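# Switch deadbolt latch to longer backset on bench

## Task

Adjust the deadbolt latch so it is at the longer of its two backset settings, and finish with the latch lying on the bench.

## Robot and tools

Robot: two arms, left_arm and right_arm, each with six joints (waist, shoulder, elbow, wrist pitch, wrist yaw, wrist roll) and a two-finger gripper. Each base sits on a tilted plate, and both plates hang from one metal frame behind the arms. A "too close" warning treats a plate and its half of the frame as part of that arm. Calibrated base poses: left_arm (-0.028, +0.381, +0.156) m, quat_wxyz (+0.914, -0.271, +0.300, +0.010); right_arm (-0.042, -0.153, +0.156) m, quat_wxyz (+0.914, +0.262, +0.308, +0.016). The reference image "deadbolt latch manual" (view it with show_instructions) shows how the latch is adjusted.

Frame: scene frame, origin at table-top height midway between the nominal bases, +z up, +x out over the table, +y toward left_arm. Arm names do not match image left/right. Gripper fingers point along the gripper's +z and separate along its y; end_effector_position is the point between the pads, about 1 cm short of the tips.

Row layout (used by both motion tools): one flat list of 14 numbers, each in [-1, 1], always for both arms: left waist, shoulder, elbow, wrist pitch, wrist yaw, wrist roll, opening, then the same seven for right_arm. The six joint numbers are scaled offsets from the arm's "Joint targets" as they stood when the call began (never from the previous row): 1.0 equals 1.202 rad waist, 1.258 shoulder, 1.3 elbow, 2.073 wrist pitch, 2.022 wrist yaw and roll. Zero for all six keeps or restores the current targets. Opening is absolute, not an offset: +1 fully open, -1 closed. Joint ranges (rad): waist -2.618 to 3.054, shoulder 0.000 to 3.142, elbow 0.000 to 3.142, wrist pitch -1.571 to 1.571, wrist yaw -1.571 to 1.571, wrist roll -2.094 to 2.094. Real ends may differ by 0.059 rad; a request more than 0.059 rad beyond a stated end is refused outright, and a request past the real end is clipped and reported as "joint sent to its limit" (possibly for an earlier action).

execute_actions: argument actions is a list of zero or one item. Empty list = look: returns state plus pictures. {"rows": [...], "steps": n} runs 1 to 15 rows, one per control step of 1/30 s, n at most 15 (default 15, minimum 7); the last row repeats to fill n. {"steps": n} alone waits until n steps (max 300) have passed since the previous result, reply time included. The result is read 7 steps before the action ends; those steps finish afterwards. Optional cameras: list of names, ["all"], or [] for none; an unknown name invalidates the call.

move: target is one row or a list of up to 15 rows, every row an offset from the same starting Joint targets. All joints travel together along a path, so grippers trace curves. speed is the peak rad/s of the joint with the longest travel, 0.01 to 2 (default 0.5), one value or one per target. blend (rad) rounds corners at intermediate targets; 0 stops at each. Paths take at least 0.5 s; anything over 10 s total is cut short. Finger values of the first row are sent at once; those of later rows on arrival, after the arms come to rest. Nothing avoids obstacles or the other arm. The "move:" line reports done, off_target (resting more than 0.035 rad off), moving, held or fault, limits=held if steps were withheld, and for off arms the worst joint and error. done does not mean no contact.

wait: seconds 0 to 10; the robot keeps heading to its last target. zoom_image: camera (cam_high, cam_low, cam_left_wrist, cam_right_wrist) and region [x0, y0, x1, y1] in pixels, at most 504 by 504, of that camera's latest image. finished_scene: scene number; ends the current scene irreversibly.

Results: end_effector_position (m) and end_effector_quat_wxyz in the scene frame, possibly a few cm off at long reach. Joint positions (rad) and Joint velocities (rad/s) per arm, last value the pad gap (m; 0.094 fully open). "within noise" means the arm is still. Joint targets are the base for your next offsets. grip_measured uses the opening scale; it reads slightly wide when empty and up to ~0.064 narrower than a hard part under full squeeze. grip_effort_nm is motor effort (negative closing), not pad force. Joint torques include arm weight; joints 1-3 wrap at ±28 N m. "joint command not followed" means the clearance check altered targets.

Motion limits: each step a joint target may lead its measured angle by at most 0.202 (waist), 0.258 (shoulder), 0.3 (elbow), 0.573 (wrist pitch), 0.522 (yaw, roll) rad; targets putting a gripper over 200 mm from its current spot are scaled back. Small turns may not start. Between calls, arms continue toward the last row until they settle.

Gripping: each pad squeezes about 50 to 64 N. Close gently on fragile parts; to release, command an opening well above grip_measured.

Cameras: cam_high, cam_low, cam_left_wrist, cam_right_wrist, all 896x504; calibration lines give K, distortion and T_world_to_cam, accurate to a few mm near image centre; wrist poses follow joint readings and may lag during motion.

Avoid: dropping the latch, releasing it while moving, slamming or hard presses, contact between the arms, and anything ending up off the table. Loose objects may get brief outside nudges. Heavy holding, long stretched reach or pushing into unreachable poses heats motors: MOTOR HOT at 75 °C, at 90 °C the arm folds and idles, at 100 °C it goes limp. To stop an arm pressing on something, command its targets back past its measured positions.

Each tool is called after "Request:" as name([rows], argument=value, ...), one row to a line, values as JSON.

Reference images:

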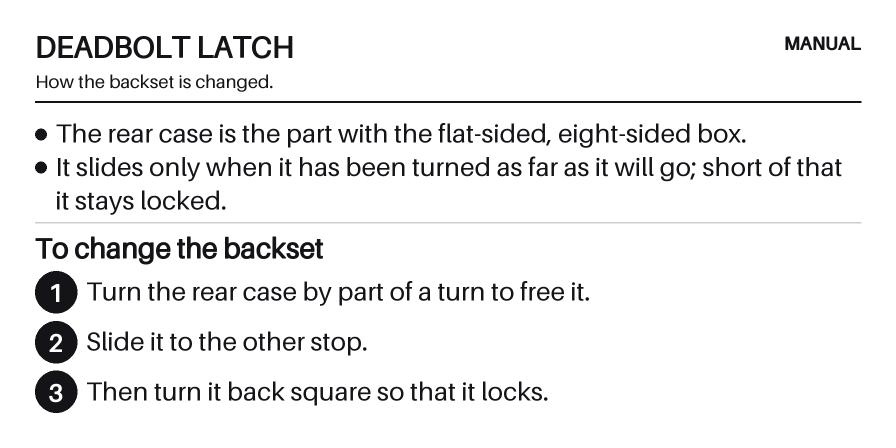

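## Session

Request:
execute_actions(actions=[], cameras=["all"])

Scene clock: 0.00 s of 4900.00 s.
left_arm: end_effector_position=(+0.2864, +0.0497, +0.1443) grip_measured=+1.000 grip_effort_nm=n/a end_effector_quat_wxyz=(+0.223, +0.742, +0.611, -0.163) | right_arm: end_effector_position=(-0.1001, -0.5428, +0.2385) grip_measured=+1.000 grip_effort_nm=n/a end_effector_quat_wxyz=(+0.034, +0.959, -0.251, -0.125)
Joint positions: left_arm=[-1.001 2.091 1.261 -0.343 -0.475 1.065 0.094] | right_arm=[-2.391 1.687 1.589 -1.337 -0.639 1.415 0.094]
Joint velocities: within noise
Joint torques (N m): no reading
Motor temperatures (°C): left_arm=[29 35 31 31 27 28 27] | right_arm=[28 39 37 34 28 27 30]
Heat: left arm: 35 °C; right arm: 39 °C.
Joint targets: left_arm=[-1.019 2.082 1.268 -0.341 -0.462 1.064] | right_arm=[-2.404 1.681 1.594 -1.339 -0.630 1.415]

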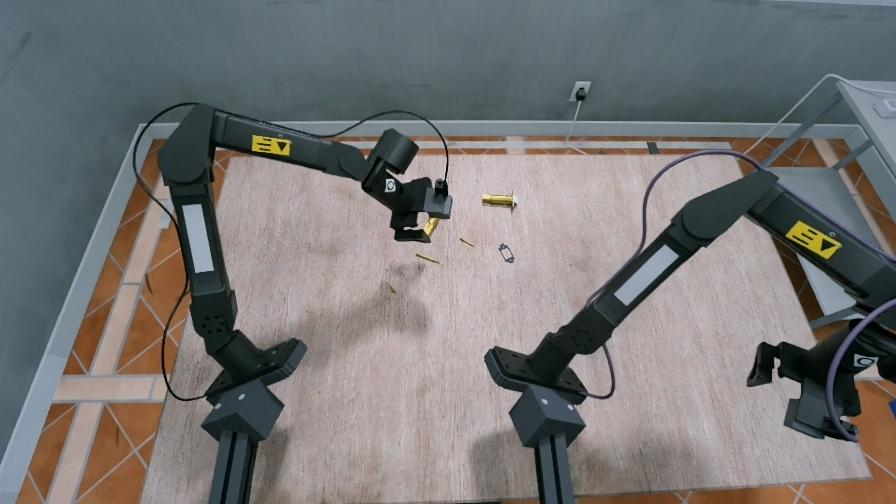

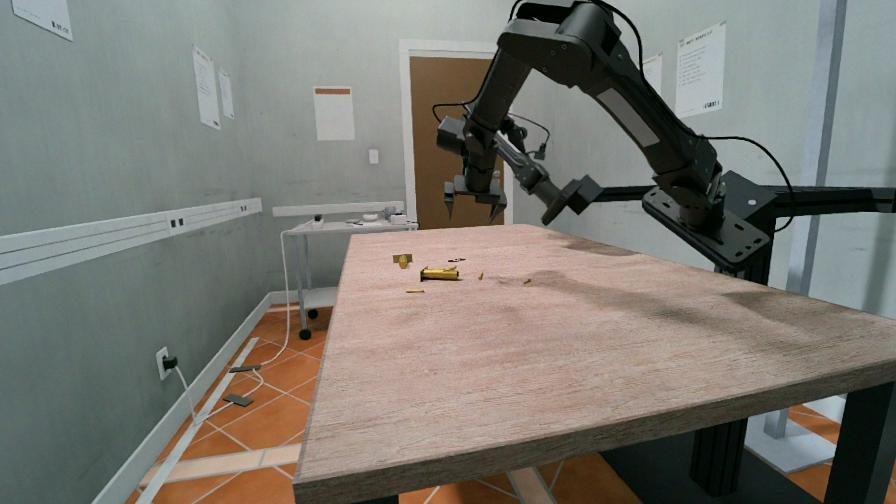

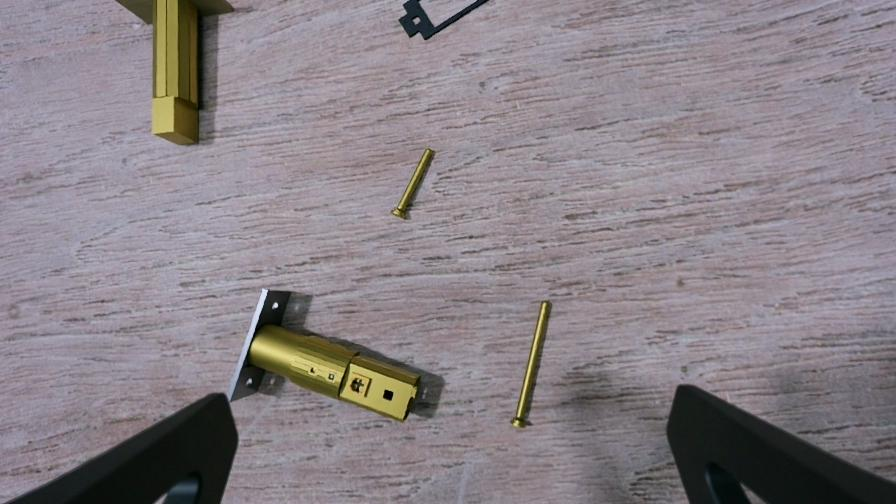

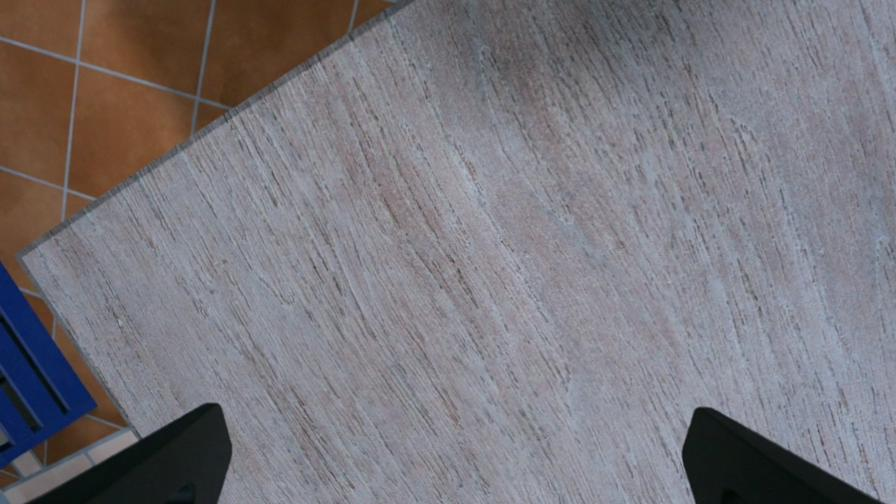

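Request:
zoom_image(camera="cam_left_wrist", region=[210, 270, 460, 440])

Request:
zoom_image(camera="cam_high", region=[380, 170, 560, 300])

Request:
zoom_image(camera="cam_low", region=[370, 230, 550, 310])

Request:
zoom_image(camera="cam_left_wrist", region=[100, 0, 260, 160])

Scaled by 2.016 from the camera's 896x504 image, which has a finer 1280x720 frame.

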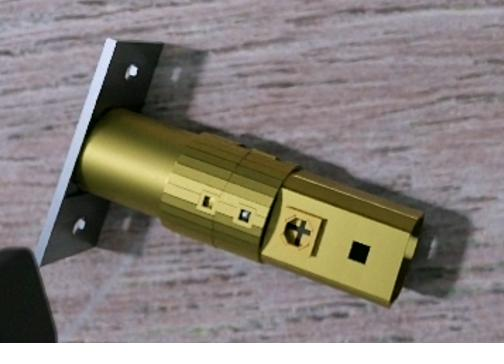

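Scaled by 2.800 from the camera's 896x504 image, which has a finer 1280x720 frame.

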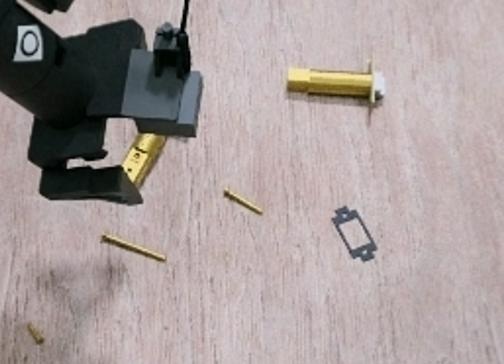

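Scaled by 2.800 from the camera's 896x504 image, which has a finer 1280x720 frame.

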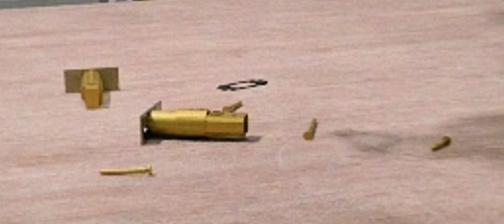

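Scaled by 3.150 from the camera's 896x504 image, which has a finer 1280x720 frame.

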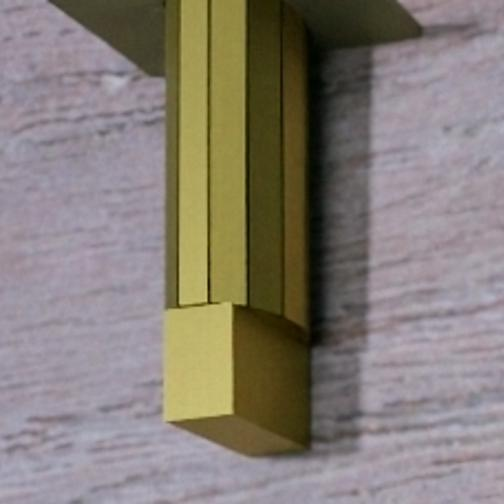

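Request:
move(target=[0.432,-0.701,0.409,-0.511,0.228,-0.526,1,0.918,-0.382,0.158,-0.029,0.312,-0.25,1], speed=1.0)

Scene clock: 14.93 s of 4900.00 s.
left_arm: end_effector_position=(+0.3911, +0.4313, +0.3397) grip_measured=+1.000 grip_effort_nm=0.002 end_effector_quat_wxyz=(+0.133, +0.072, +0.910, -0.385) | right_arm: end_effector_position=(+0.1950, -0.5358, +0.2308) grip_measured=+1.000 grip_effort_nm=0.042 end_effector_quat_wxyz=(-0.016, +0.831, +0.521, -0.195)
Joint positions: left_arm=[-0.501 1.193 1.799 -1.395 -0.02 0.003 0.094] | right_arm=[-1.302 1.217 1.78 -1.385 -0.023 0.92 0.094]
Joint velocities: within noise
Joint torques (N m): left_arm=[-1.35 -3.22 4.41 0.58 0.57 -0.11] | right_arm=[-0.85 -9.42 6.71 -0.03 0.46 -0.11]
Motor temperatures (°C): left_arm=[31 37 32 31 27 28 27] | right_arm=[30 41 37 34 28 27 30]
Heat: left arm: 37 °C; right arm: 41 °C.
Joint targets: left_arm=[-0.499 1.200 1.800 -1.400 -0.001 0.000] | right_arm=[-1.300 1.201 1.799 -1.399 0.000 0.909]
Kept back: nothing.
move: done
camera_calibration:
cam_left_wrist: T_world_to_cam=[[-0.256154, -0.694673, 0.672171, 0.173057], [-0.934099, 0.356785, 0.0127575, 0.244103], [-0.248683, -0.624607, -0.740286, 0.703919], [0, 0, 0, 1]] pos_world=[0.447398, 0.472799, 0.401664]
cam_right_wrist: T_world_to_cam=[[-0.859133, 0.462276, 0.219528, 0.366997], [0.49332, 0.862211, 0.11501, 0.377693], [-0.136113, 0.207106, -0.968804, 0.449637], [0, 0, 0, 1]] pos_world=[0.190177, -0.588428, 0.311606]

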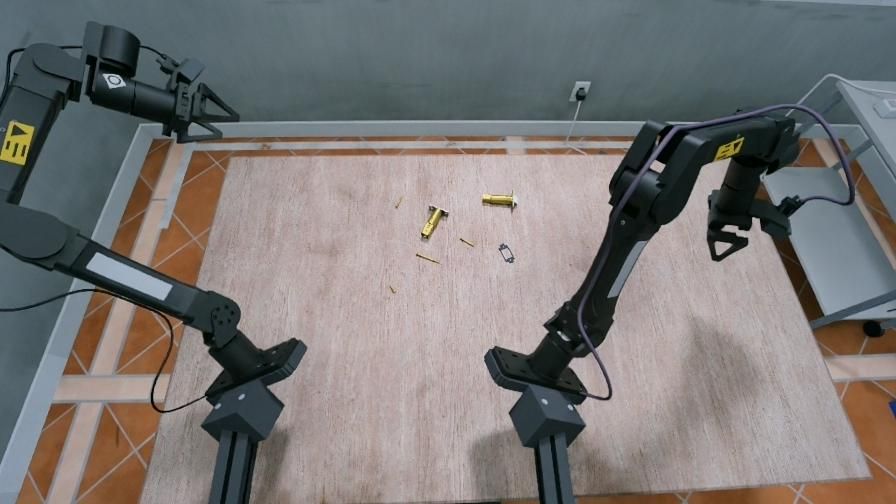

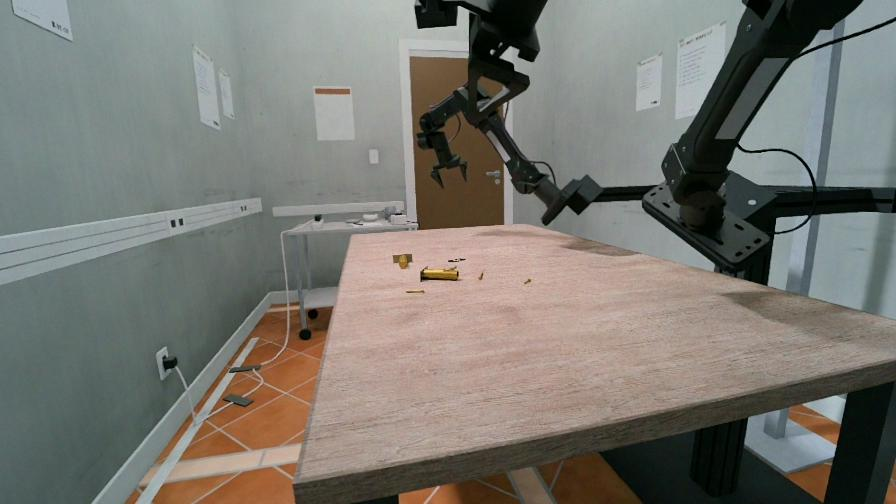

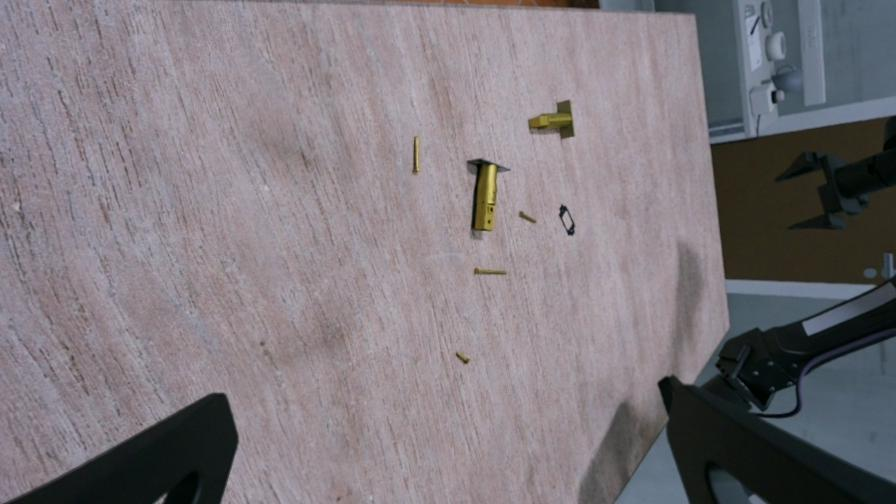

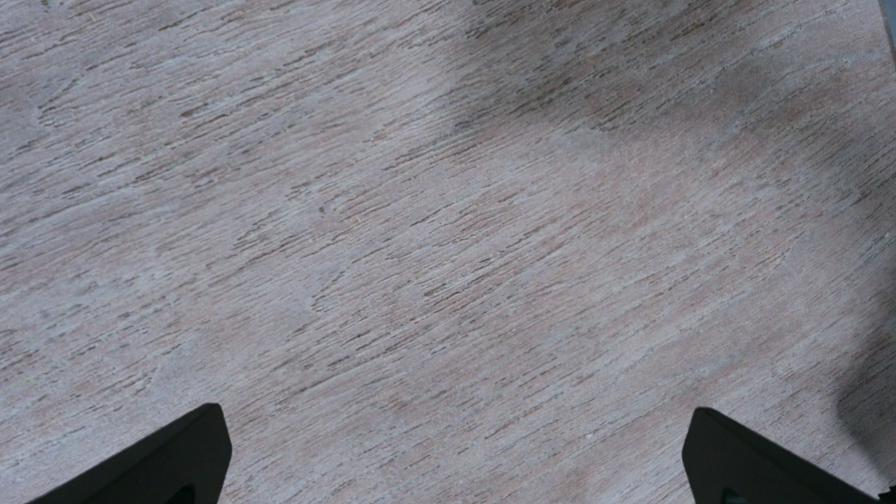

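Request:
zoom_image(camera="cam_high", region=[400, 185, 530, 260])

Request:
zoom_image(camera="cam_left_wrist", region=[450, 90, 600, 250])

Request:
zoom_image(camera="cam_low", region=[380, 245, 480, 300])

Scaled by 3.877 from the camera's 896x504 image, which has a finer 1280x720 frame.

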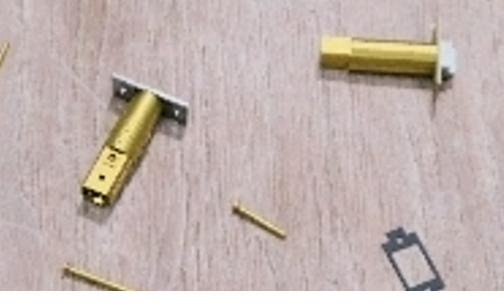

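Scaled by 3.150 from the camera's 896x504 image, which has a finer 1280x720 frame.

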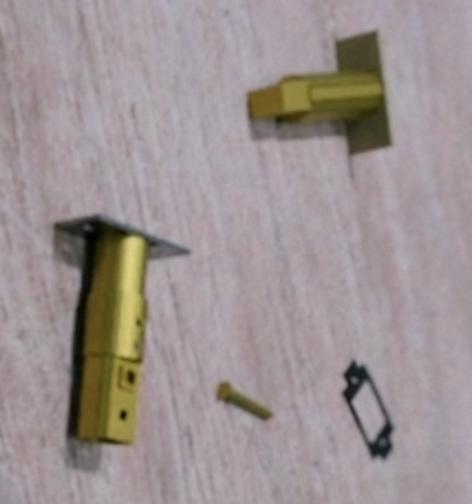

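Scaled by 5.040 from the camera's 896x504 image, which has a finer 1280x720 frame.

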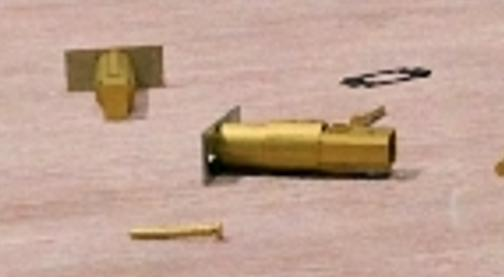

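Request:
move(target=[0,0,0,0,0,0,1,1.0,0,0,0,0.1,0.08,1], speed=1.2, cameras=[])

Request:
move(target=[0,0,0,0,0,0,1,0.727,0.697,-0.030,0.109,0.310,0.082,1], speed=0.9)

Scene clock: 18.33 s of 4900.00 s.
left_arm: end_effector_position=(+0.3908, +0.4312, +0.3397) grip_measured=+1.000 grip_effort_nm=0.002 end_effector_quat_wxyz=(+0.133, +0.072, +0.910, -0.385) | right_arm: end_effector_position=(+0.3752, -0.3279, +0.2261) grip_measured=+1.000 grip_effort_nm=0.032 end_effector_quat_wxyz=(-0.043, +0.603, +0.787, +0.119)
Joint positions: left_arm=[-0.501 1.193 1.799 -1.396 -0.02 0.002 0.094] | right_arm=[-0.107 1.217 1.78 -1.386 0.189 1.06 0.094]
Joint velocities: left_arm=[0.002 0.017 -0.007 0.037 -0.168 -0.007 0] | right_arm=[within noise]
Joint torques (N m): left_arm=[-1.13 -3.23 4.45 0.63 0.59 -0.06] | right_arm=[1.62 -9.18 6.68 0 -0.03 0.11]
Motor temperatures (°C): left_arm=[31 37 32 31 27 28 27] | right_arm=[30 41 38 34 28 27 30]
Heat: left arm: 37 °C; right arm: 41 °C.
Joint targets: left_arm=[-0.499 1.200 1.800 -1.400 -0.001 0.000] | right_arm=[-0.098 1.201 1.799 -1.399 0.203 1.071]
Kept back: nothing.
move: done
No camera images: "cameras" was empty.

Scene clock: 20.20 s of 4900.00 s.
left_arm: end_effector_position=(+0.3907, +0.4313, +0.3397) grip_measured=+1.000 grip_effort_nm=0.002 end_effector_quat_wxyz=(+0.133, +0.072, +0.910, -0.385) | right_arm: end_effector_position=(+0.3732, +0.0254, +0.1277) grip_measured=+1.000 grip_effort_nm=0.027 end_effector_quat_wxyz=(-0.012, +0.219, +0.976, -0.002)
Joint positions: left_arm=[-0.501 1.193 1.799 -1.396 -0.02 0.002 0.094] | right_arm=[0.768 2.087 1.762 -1.185 0.812 1.225 0.094]
Joint velocities: within noise
Joint torques (N m): left_arm=[-1.32 -3.25 4.38 0.64 0.59 -0.03] | right_arm=[7.38 -7.65 3.45 0.13 0.18 0.12]
Motor temperatures (°C): left_arm=[31 37 32 31 27 28 27] | right_arm=[30 41 38 34 28 27 30]
Heat: left arm: 37 °C; right arm: 41 °C.
Joint targets: left_arm=[-0.499 1.200 1.800 -1.400 -0.001 0.000] | right_arm=[0.776 2.077 1.760 -1.174 0.829 1.237]
Kept back: nothing.
move: done
camera_calibration:
cam_left_wrist: T_world_to_cam=[[-0.255615, -0.694129, 0.672939, 0.172204], [-0.9338, 0.357519, 0.0140736, 0.242885], [-0.250357, -0.624793, -0.739564, 0.704244], [0, 0, 0, 1]] pos_world=[0.447136, 0.472703, 0.401533]
cam_right_wrist: T_world_to_cam=[[-0.435061, -0.900399, 0.00182906, 0.187458], [-0.8051, 0.389922, 0.446961, 0.271909], [-0.403156, 0.192983, -0.894552, 0.348251], [0, 0, 0, 1]] pos_world=[0.440869, -0.00444285, 0.189653]

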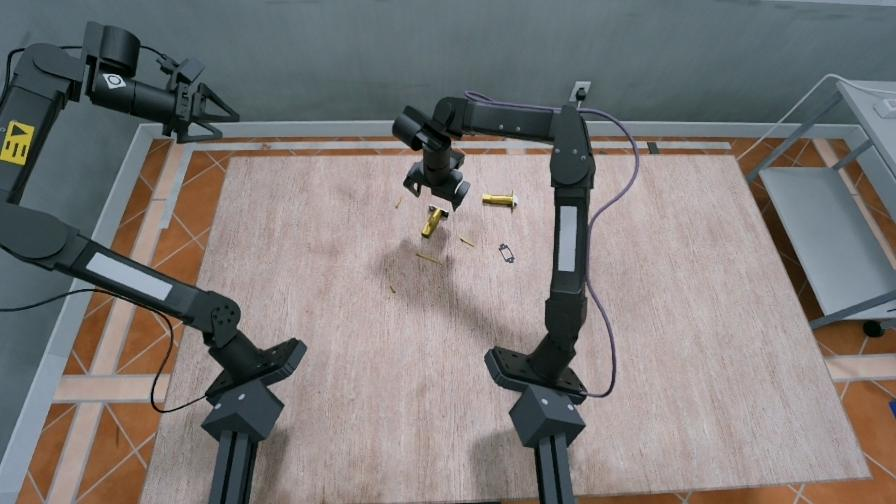

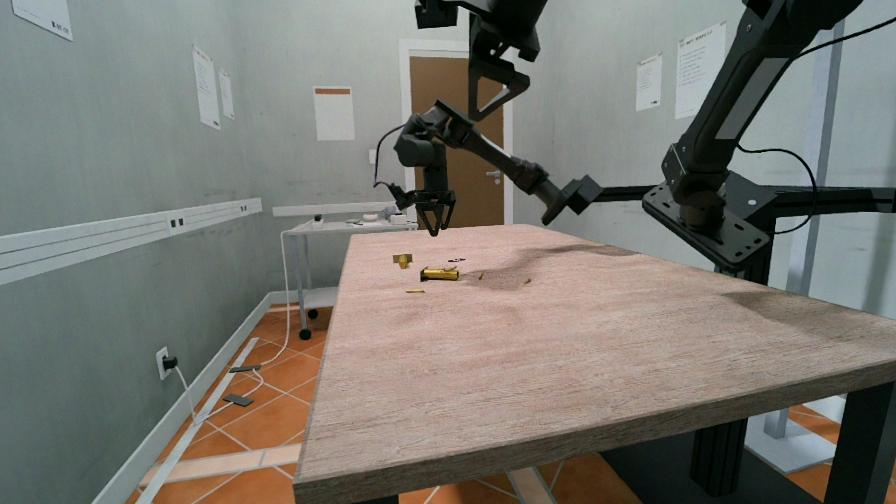

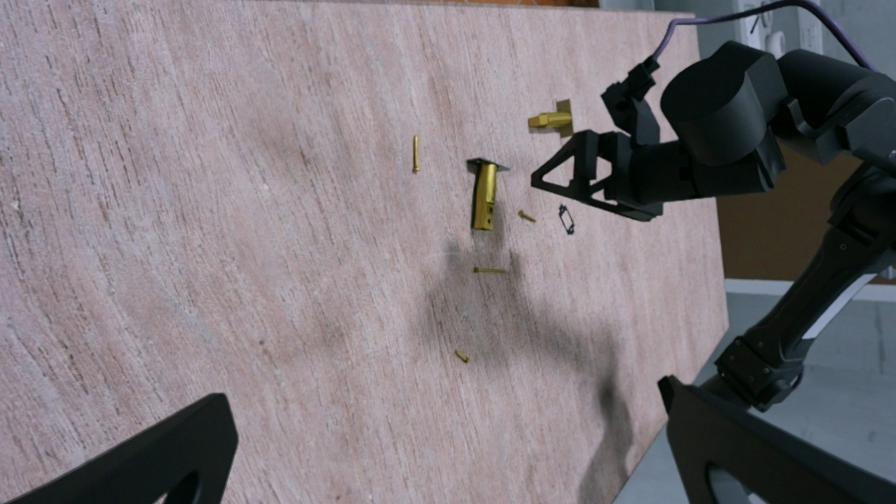

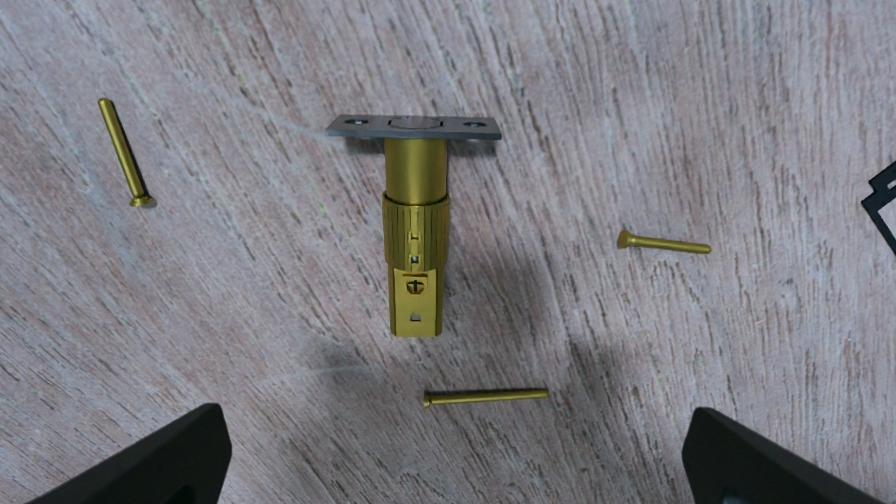

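Request:
zoom_image(camera="cam_right_wrist", region=[310, 95, 520, 350])

Scaled by 1.976 from the camera's 896x504 image, which has a finer 1280x720 frame.

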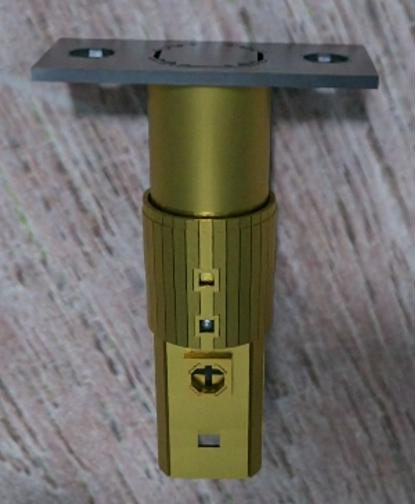

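Request:
zoom_image(camera="cam_left_wrist", region=[460, 100, 680, 260])

Request:
zoom_image(camera="cam_low", region=[370, 160, 490, 300])

Request:
zoom_image(camera="cam_high", region=[390, 95, 540, 250])

Scaled by 2.291 from the camera's 896x504 image, which has a finer 1280x720 frame.

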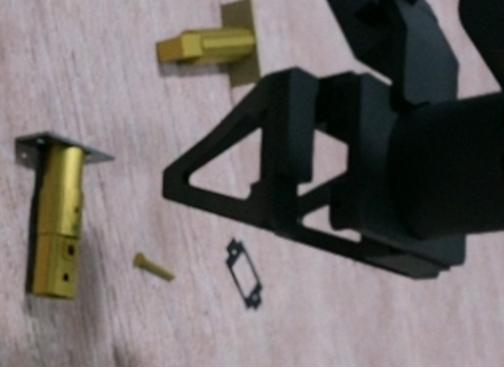

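Scaled by 3.600 from the camera's 896x504 image, which has a finer 1280x720 frame.

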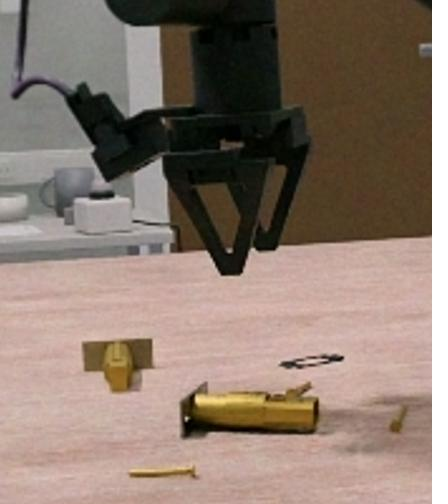

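Scaled by 3.252 from the camera's 896x504 image, which has a finer 1280x720 frame.

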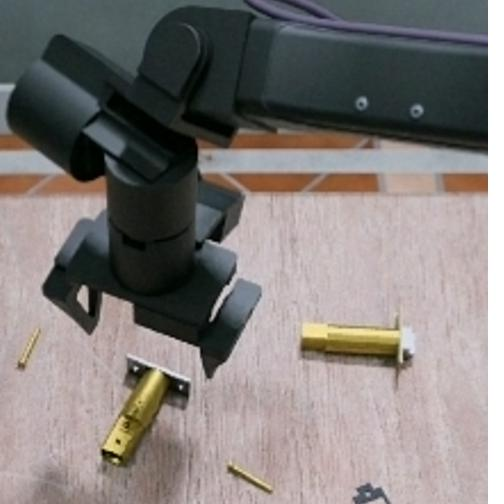

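Request:
move(target=[0,0,0,0,0,0,1,0,0,0,0,0,-1.0,1], speed=1.5, cameras=[])

Request:
move(target=[0,0,0,0,0,0,1,0.0116,0.0397,-0.123,0.107,0.0087,-0.544,1], speed=1.0, cameras=["cam_right_wrist","cam_high"])

Scene clock: 28.93 s of 4900.00 s.
left_arm: end_effector_position=(+0.3907, +0.4313, +0.3397) grip_measured=+1.000 grip_effort_nm=0.002 end_effector_quat_wxyz=(+0.133, +0.072, +0.910, -0.385) | right_arm: end_effector_position=(+0.3744, +0.0243, +0.1276) grip_measured=+1.000 grip_effort_nm=0.017 end_effector_quat_wxyz=(+0.008, +0.702, -0.712, -0.004)
Joint positions: left_arm=[-0.501 1.193 1.799 -1.396 -0.02 0.002 0.094] | right_arm=[0.768 2.087 1.762 -1.184 0.821 -0.773 0.094]
Joint velocities: within noise
Joint torques (N m): left_arm=[-1.4 -3.28 4.49 0.66 0.56 -0.03] | right_arm=[7.38 -7.66 3.48 0.13 0.09 -0.14]
Motor temperatures (°C): left_arm=[30 36 32 31 27 28 27] | right_arm=[31 41 38 34 28 27 30]
Heat: left arm: 36 °C; right arm: 41 °C.
Joint targets: left_arm=[-0.499 1.200 1.800 -1.400 -0.001 0.000] | right_arm=[0.776 2.077 1.760 -1.173 0.829 -0.785]
Kept back: nothing.
move: done
No camera images: "cameras" was empty.

Scene clock: 30.97 s of 4900.00 s.
left_arm: end_effector_position=(+0.3907, +0.4313, +0.3397) grip_measured=+1.000 grip_effort_nm=-0.002 end_effector_quat_wxyz=(+0.133, +0.072, +0.910, -0.385) | right_arm: end_effector_position=(+0.3545, +0.0493, +0.0954) grip_measured=+1.000 grip_effort_nm=0.017 end_effector_quat_wxyz=(-0.003, +0.967, -0.256, +0.008)
Joint positions: left_arm=[-0.501 1.193 1.799 -1.396 -0.02 0.002 0.094] | right_arm=[0.768 2.115 1.611 -0.961 0.84 -1.873 0.094]
Joint velocities: within noise
Joint torques (N m): left_arm=[-1.21 -3.15 4.42 0.66 0.58 -0.03] | right_arm=[8.51 -5.96 2.61 0.17 0.08 -0.14]
Motor temperatures (°C): left_arm=[30 36 32 31 27 28 27] | right_arm=[31 41 37 34 28 27 30]
Heat: left arm: 36 °C; right arm: 41 °C.
Joint targets: left_arm=[-0.499 1.200 1.800 -1.400 -0.001 0.000] | right_arm=[0.790 2.128 1.600 -0.952 0.847 -1.885]
Kept back: nothing.
move: done
camera_calibration:
cam_right_wrist: T_world_to_cam=[[0.502708, 0.864454, 0.00184897, -0.218603], [0.776259, -0.452359, 0.439083, -0.256331], [0.380403, -0.219295, -0.898445, 0.0501881], [0, 0, 0, 1]] pos_world=[0.289781, 0.0840244, 0.158046]
Images, in order (width x height): cam_high 896x504, cam_right_wrist 896x504.

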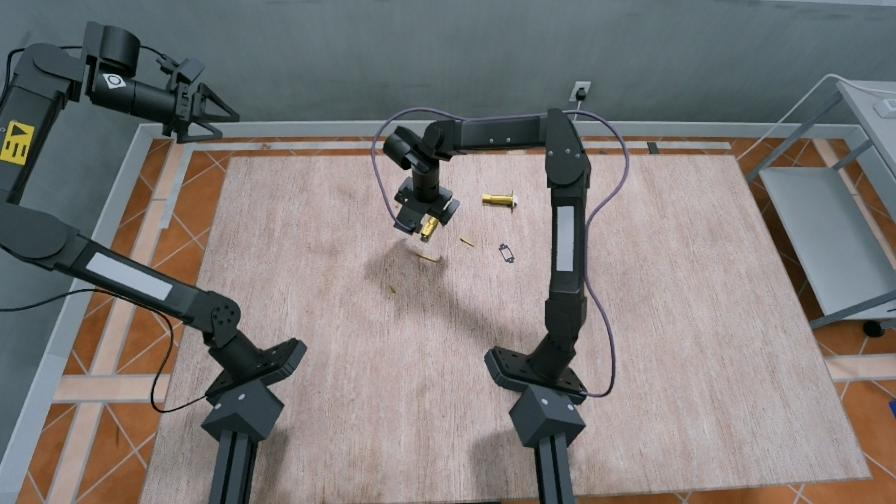

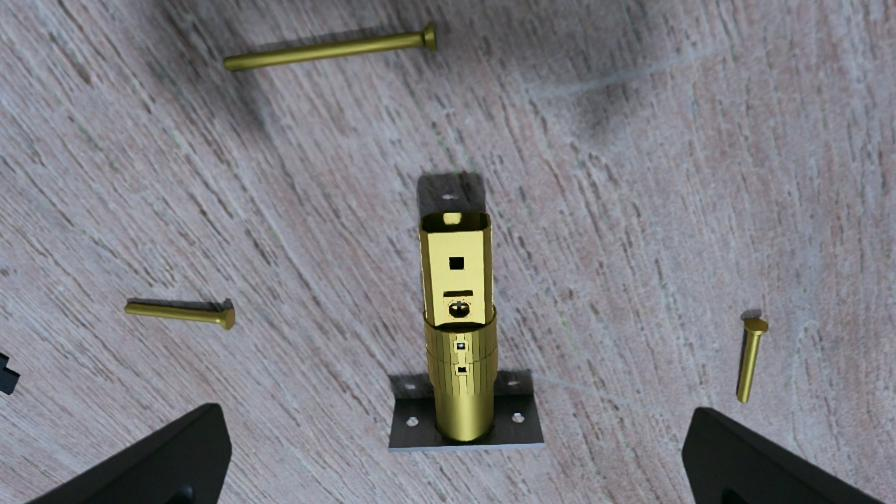

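Request:
move(target=[0,0,0,0,0,0,1,-0.0532,0.0429,-0.0408,0.0757,-0.0089,-0.0519,1], speed=0.5, cameras=["cam_right_wrist","cam_low"])

Scene clock: 33.37 s of 4900.00 s.
left_arm: end_effector_position=(+0.3907, +0.4313, +0.3397) grip_measured=+1.000 grip_effort_nm=-0.002 end_effector_quat_wxyz=(+0.133, +0.072, +0.910, -0.385) | right_arm: end_effector_position=(+0.3485, +0.0581, +0.0558) grip_measured=+1.000 grip_effort_nm=0.007 end_effector_quat_wxyz=(+0.003, +0.971, -0.237, +0.008)
Joint positions: left_arm=[-0.501 1.193 1.799 -1.396 -0.02 0.002 0.094] | right_arm=[0.717 2.172 1.556 -0.804 0.84 -1.978 0.094]
Joint velocities: within noise
Joint torques (N m): left_arm=[-1.31 -3.21 4.55 0.66 0.55 -0.02] | right_arm=[7.71 -6.53 2.55 0.15 -0.12 -0.13]
Motor temperatures (°C): left_arm=[30 36 32 31 27 28 27] | right_arm=[32 41 37 34 28 27 30]
Heat: left arm: 36 °C; right arm: 41 °C.
Joint targets: left_arm=[-0.499 1.200 1.800 -1.400 -0.001 0.000] | right_arm=[0.726 2.181 1.547 -0.795 0.829 -1.990]
Kept back: nothing.
move: done
camera_calibration:
cam_right_wrist: T_world_to_cam=[[0.469523, 0.882872, -0.00921557, -0.211985], [0.793823, -0.417551, 0.44215, -0.238601], [0.386514, -0.214915, -0.896894, 0.0163936], [0, 0, 0, 1]] pos_world=[0.282602, 0.0910513, 0.118247]
Images, in order (width x height): cam_low 896x504, cam_right_wrist 896x504.

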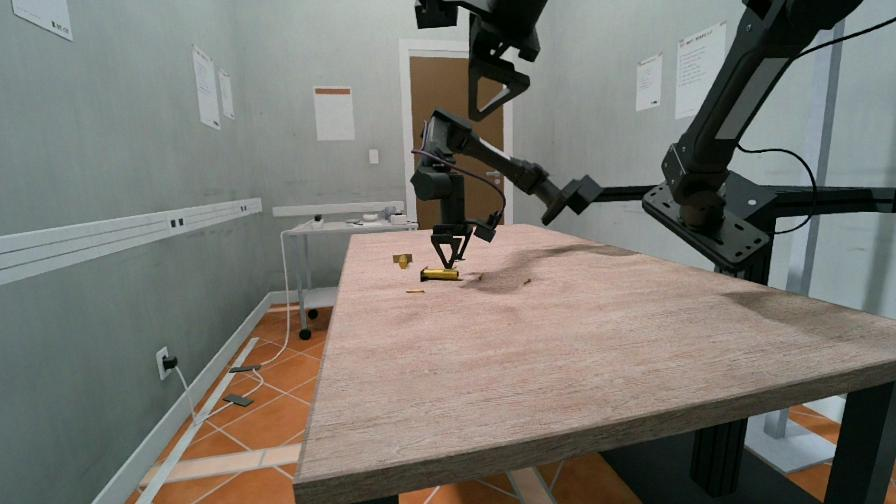

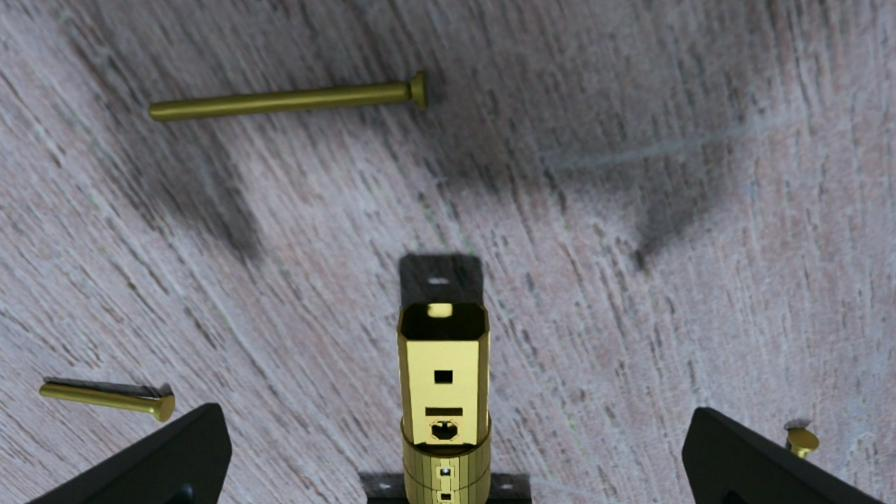

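Request:
move(target=[0,0,0,0,0,0,1,-0.0532,0.0159,-0.0223,0.0526,-0.0119,-0.0371,1], speed=0.3, cameras=["cam_right_wrist","cam_low","cam_high"])

Request:
zoom_image(camera="cam_low", region=[390, 210, 500, 300])

Scene clock: 36.57 s of 4900.00 s.
left_arm: end_effector_position=(+0.3907, +0.4313, +0.3397) grip_measured=+1.000 grip_effort_nm=-0.002 end_effector_quat_wxyz=(+0.133, +0.072, +0.910, -0.385) | right_arm: end_effector_position=(+0.3548, +0.0525, +0.0287) grip_measured=+1.000 grip_effort_nm=0.012 end_effector_quat_wxyz=(+0.001, +0.969, -0.245, +0.006)
Joint positions: left_arm=[-0.501 1.193 1.799 -1.396 -0.02 0.002 0.094] | right_arm=[0.654 2.187 1.529 -0.694 0.822 -2.053 0.094]
Joint velocities: within noise
Joint torques (N m): left_arm=[-1.26 -3.15 4.42 0.66 0.58 -0.03] | right_arm=[7.6 -6.35 2.28 0.14 -0.2 -0.12]
Motor temperatures (°C): left_arm=[30 36 32 31 27 28 27] | right_arm=[32 41 37 34 28 27 30]
Heat: left arm: 36 °C; right arm: 41 °C.
Joint targets: left_arm=[-0.499 1.200 1.800 -1.400 -0.001 0.000] | right_arm=[0.662 2.201 1.518 -0.686 0.805 -2.065]
Kept back: nothing.
move: done
camera_calibration:
cam_right_wrist: T_world_to_cam=[[0.483655, 0.875232, -0.00688389, -0.214955], [0.788667, -0.432381, 0.437094, -0.231189], [0.379582, -0.216832, -0.89939, -0.00897712], [0, 0, 0, 1]] pos_world=[0.289703, 0.0862275, 0.0914976]
Images, in order (width x height): cam_high 896x504, cam_low 896x504, cam_right_wrist 896x504.

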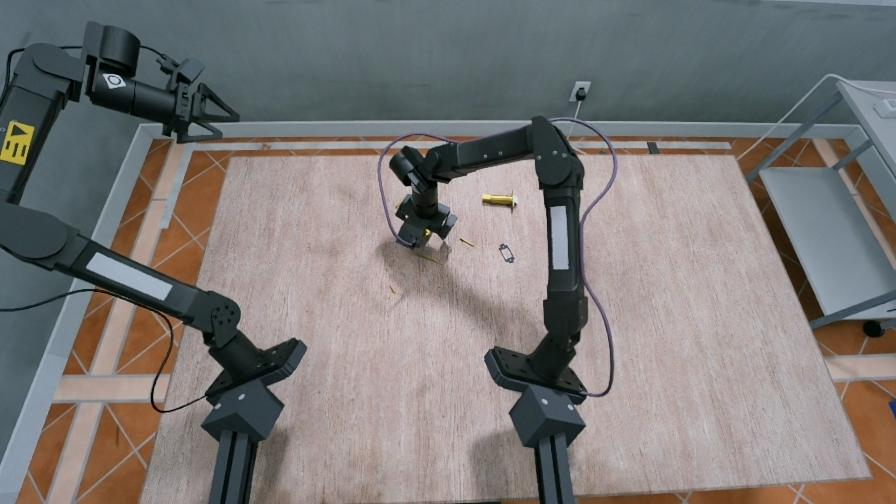

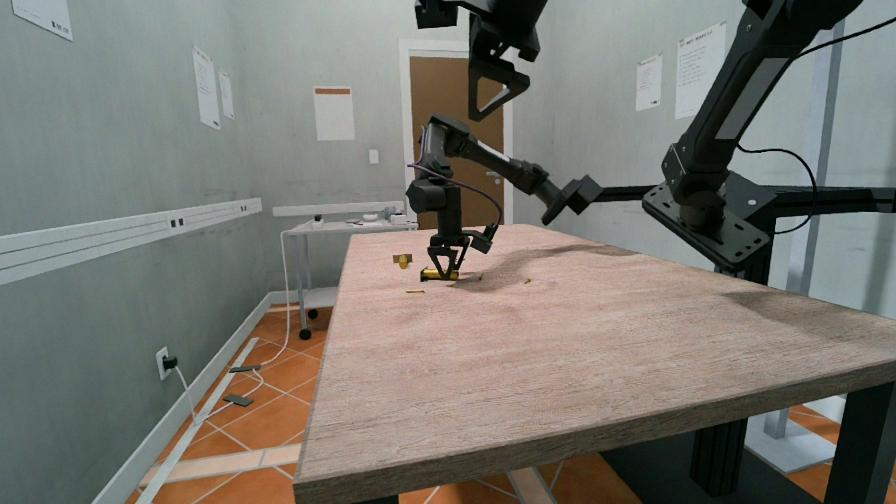

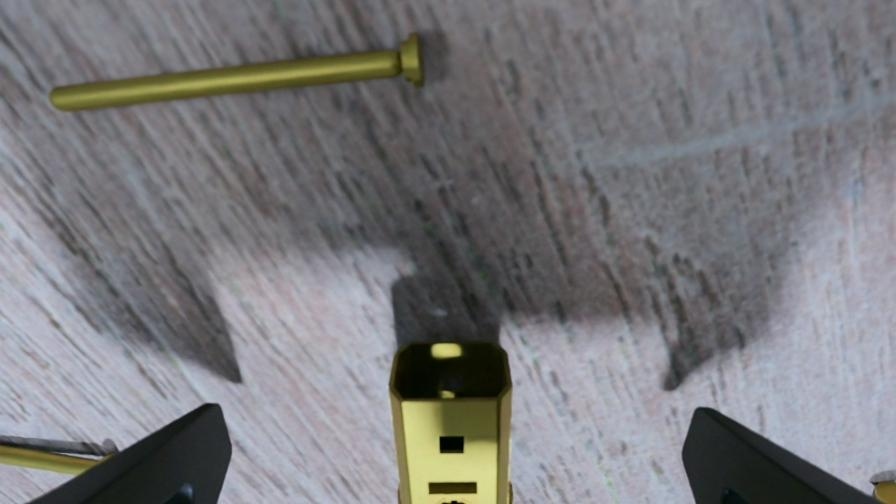

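Scaled by 4.582 from the camera's 896x504 image, which has a finer 1280x720 frame.

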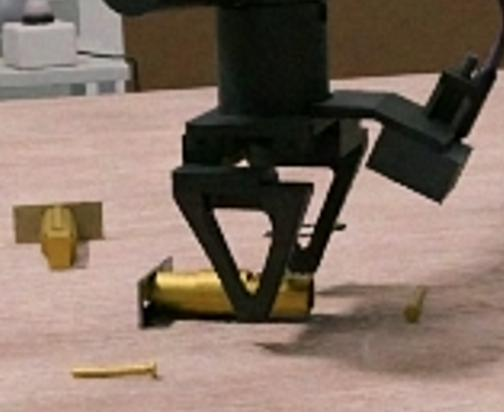

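Request:
zoom_image(camera="cam_low", region=[415, 250, 475, 300])

Request:
zoom_image(camera="cam_right_wrist", region=[150, 330, 550, 504])

Scaled by 8.400 from the camera's 896x504 image, which has a finer 1280x720 frame.

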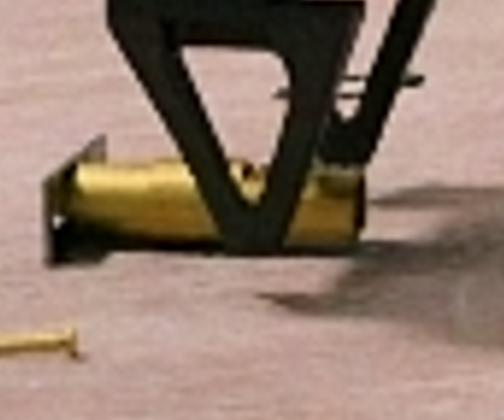

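Scaled by 1.260 from the camera's 896x504 image, which has a finer 1280x720 frame.

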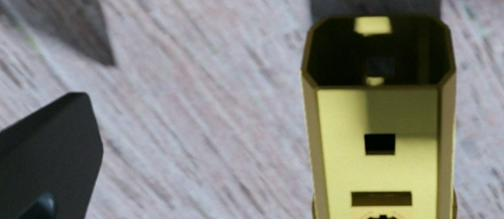

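Request:
move(target=[0,0,0,0,0,0,1,-0.0133,0.006,-0.007,0.0135,-0.003,-0.0094,1], speed=0.2, cameras=["cam_right_wrist","cam_low"])

Request:
zoom_image(camera="cam_low", region=[415, 250, 475, 300])

Scene clock: 42.23 s of 4900.00 s.
left_arm: end_effector_position=(+0.3906, +0.4312, +0.3397) grip_measured=+1.000 grip_effort_nm=0.002 end_effector_quat_wxyz=(+0.132, +0.072, +0.910, -0.386) | right_arm: end_effector_position=(+0.3544, +0.0526, +0.0220) grip_measured=+1.000 grip_effort_nm=0.012 end_effector_quat_wxyz=(+0.000, +0.970, -0.244, +0.004)
Joint positions: left_arm=[-0.501 1.193 1.799 -1.396 -0.019 0.002 0.094] | right_arm=[0.642 2.194 1.52 -0.666 0.816 -2.072 0.094]
Joint velocities: within noise
Joint torques (N m): left_arm=[-1.25 -3.22 4.45 0.63 0.57 -0.01] | right_arm=[7.32 -6.3 2.17 0.14 -0.2 -0.13]
Motor temperatures (°C): left_arm=[30 36 32 31 27 28 27] | right_arm=[32 41 37 33 28 27 30]
Heat: left arm: 36 °C; right arm: 41 °C.
Joint targets: left_arm=[-0.499 1.200 1.800 -1.400 -0.001 0.000] | right_arm=[0.646 2.209 1.509 -0.658 0.799 -2.084]
Kept back: nothing.
move: done
camera_calibration:
cam_right_wrist: T_world_to_cam=[[0.482092, 0.876104, -0.00541821, -0.214399], [0.790286, -0.432183, 0.434356, -0.228479], [0.3782, -0.213682, -0.900725, -0.0145073], [0, 0, 0, 1]] pos_world=[0.28941, 0.0859913, 0.0850125]
Images, in order (width x height): cam_low 896x504, cam_right_wrist 896x504.

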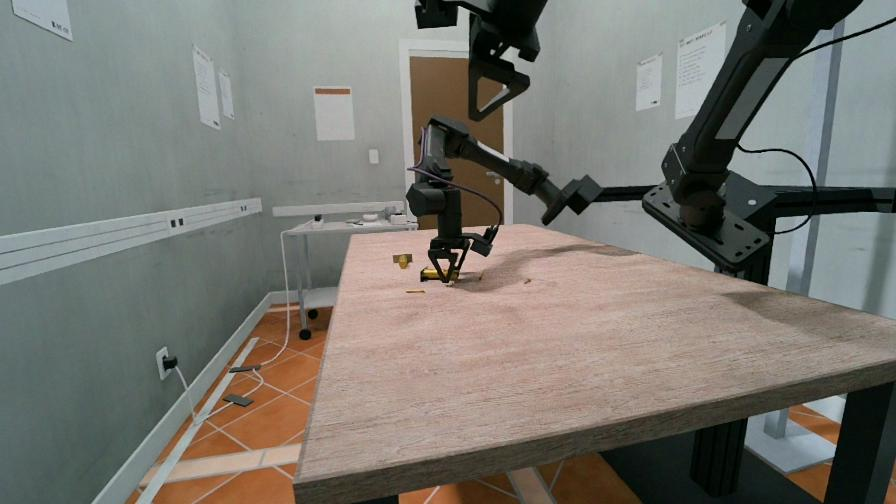

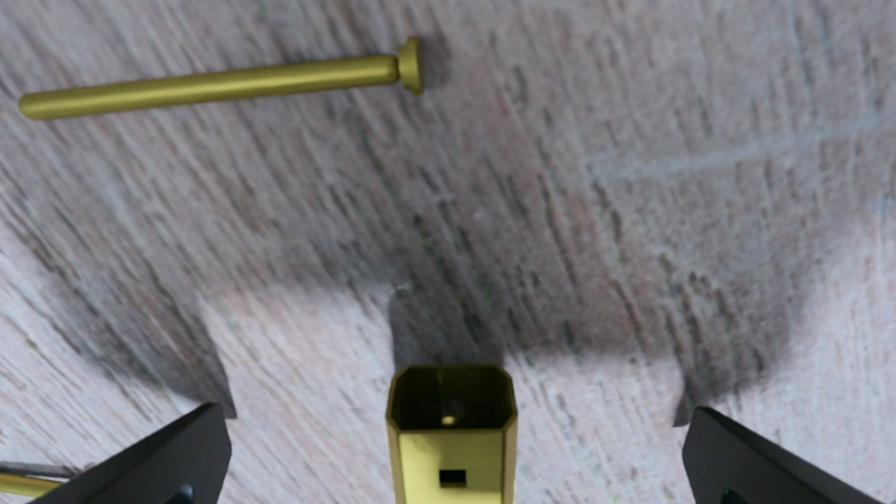

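Scaled by 8.400 from the camera's 896x504 image, which has a finer 1280x720 frame.

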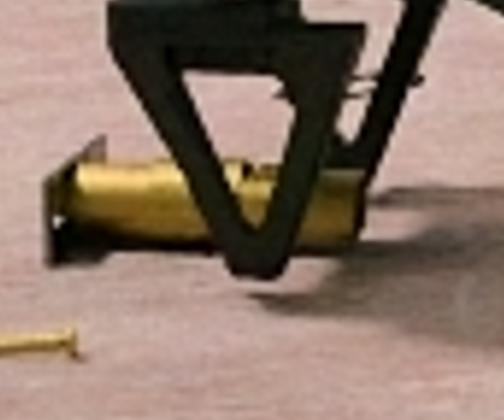

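Request:
move(target=[0,0,0,0,0,0,1,0,0,0,0,0,0,-0.25], cameras=["cam_right_wrist"])

Scene clock: 43.03 s of 4900.00 s.
left_arm: end_effector_position=(+0.3906, +0.4312, +0.3397) grip_measured=+1.000 grip_effort_nm=-0.002 end_effector_quat_wxyz=(+0.132, +0.072, +0.910, -0.386) | right_arm: end_effector_position=(+0.3545, +0.0527, +0.0220) grip_measured=-0.248 grip_effort_nm=-0.051 end_effector_quat_wxyz=(-0.001, +0.970, -0.244, +0.005)
Joint positions: left_arm=[-0.501 1.193 1.799 -1.396 -0.019 0.002 0.094] | right_arm=[0.642 2.194 1.52 -0.666 0.816 -2.073 0.035]
Joint velocities: within noise
Joint torques (N m): left_arm=[-1.28 -3.25 4.44 0.66 0.56 -0.02] | right_arm=[7.34 -6.31 2.17 0.15 -0.19 -0.12]
Motor temperatures (°C): left_arm=[30 36 32 31 27 28 27] | right_arm=[32 41 37 33 28 27 30]
Heat: left arm: 36 °C; right arm: 41 °C.
Joint targets: left_arm=[-0.499 1.200 1.800 -1.400 -0.001 0.000] | right_arm=[0.646 2.209 1.509 -0.658 0.799 -2.084]
Kept back: nothing.
move: done
camera_calibration:
cam_right_wrist: T_world_to_cam=[[0.482241, 0.876026, -0.00477581, -0.214623], [0.790113, -0.432579, 0.434277, -0.228404], [0.378372, -0.2132, -0.900767, -0.0145957], [0, 0, 0, 1]] pos_world=[0.289488, 0.0861011, 0.0850182]
Images, in order (width x height): cam_right_wrist 896x504.

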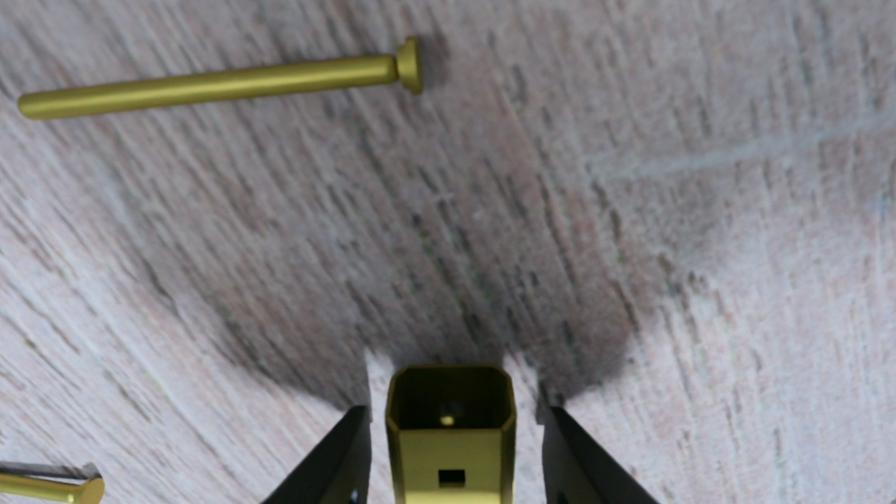

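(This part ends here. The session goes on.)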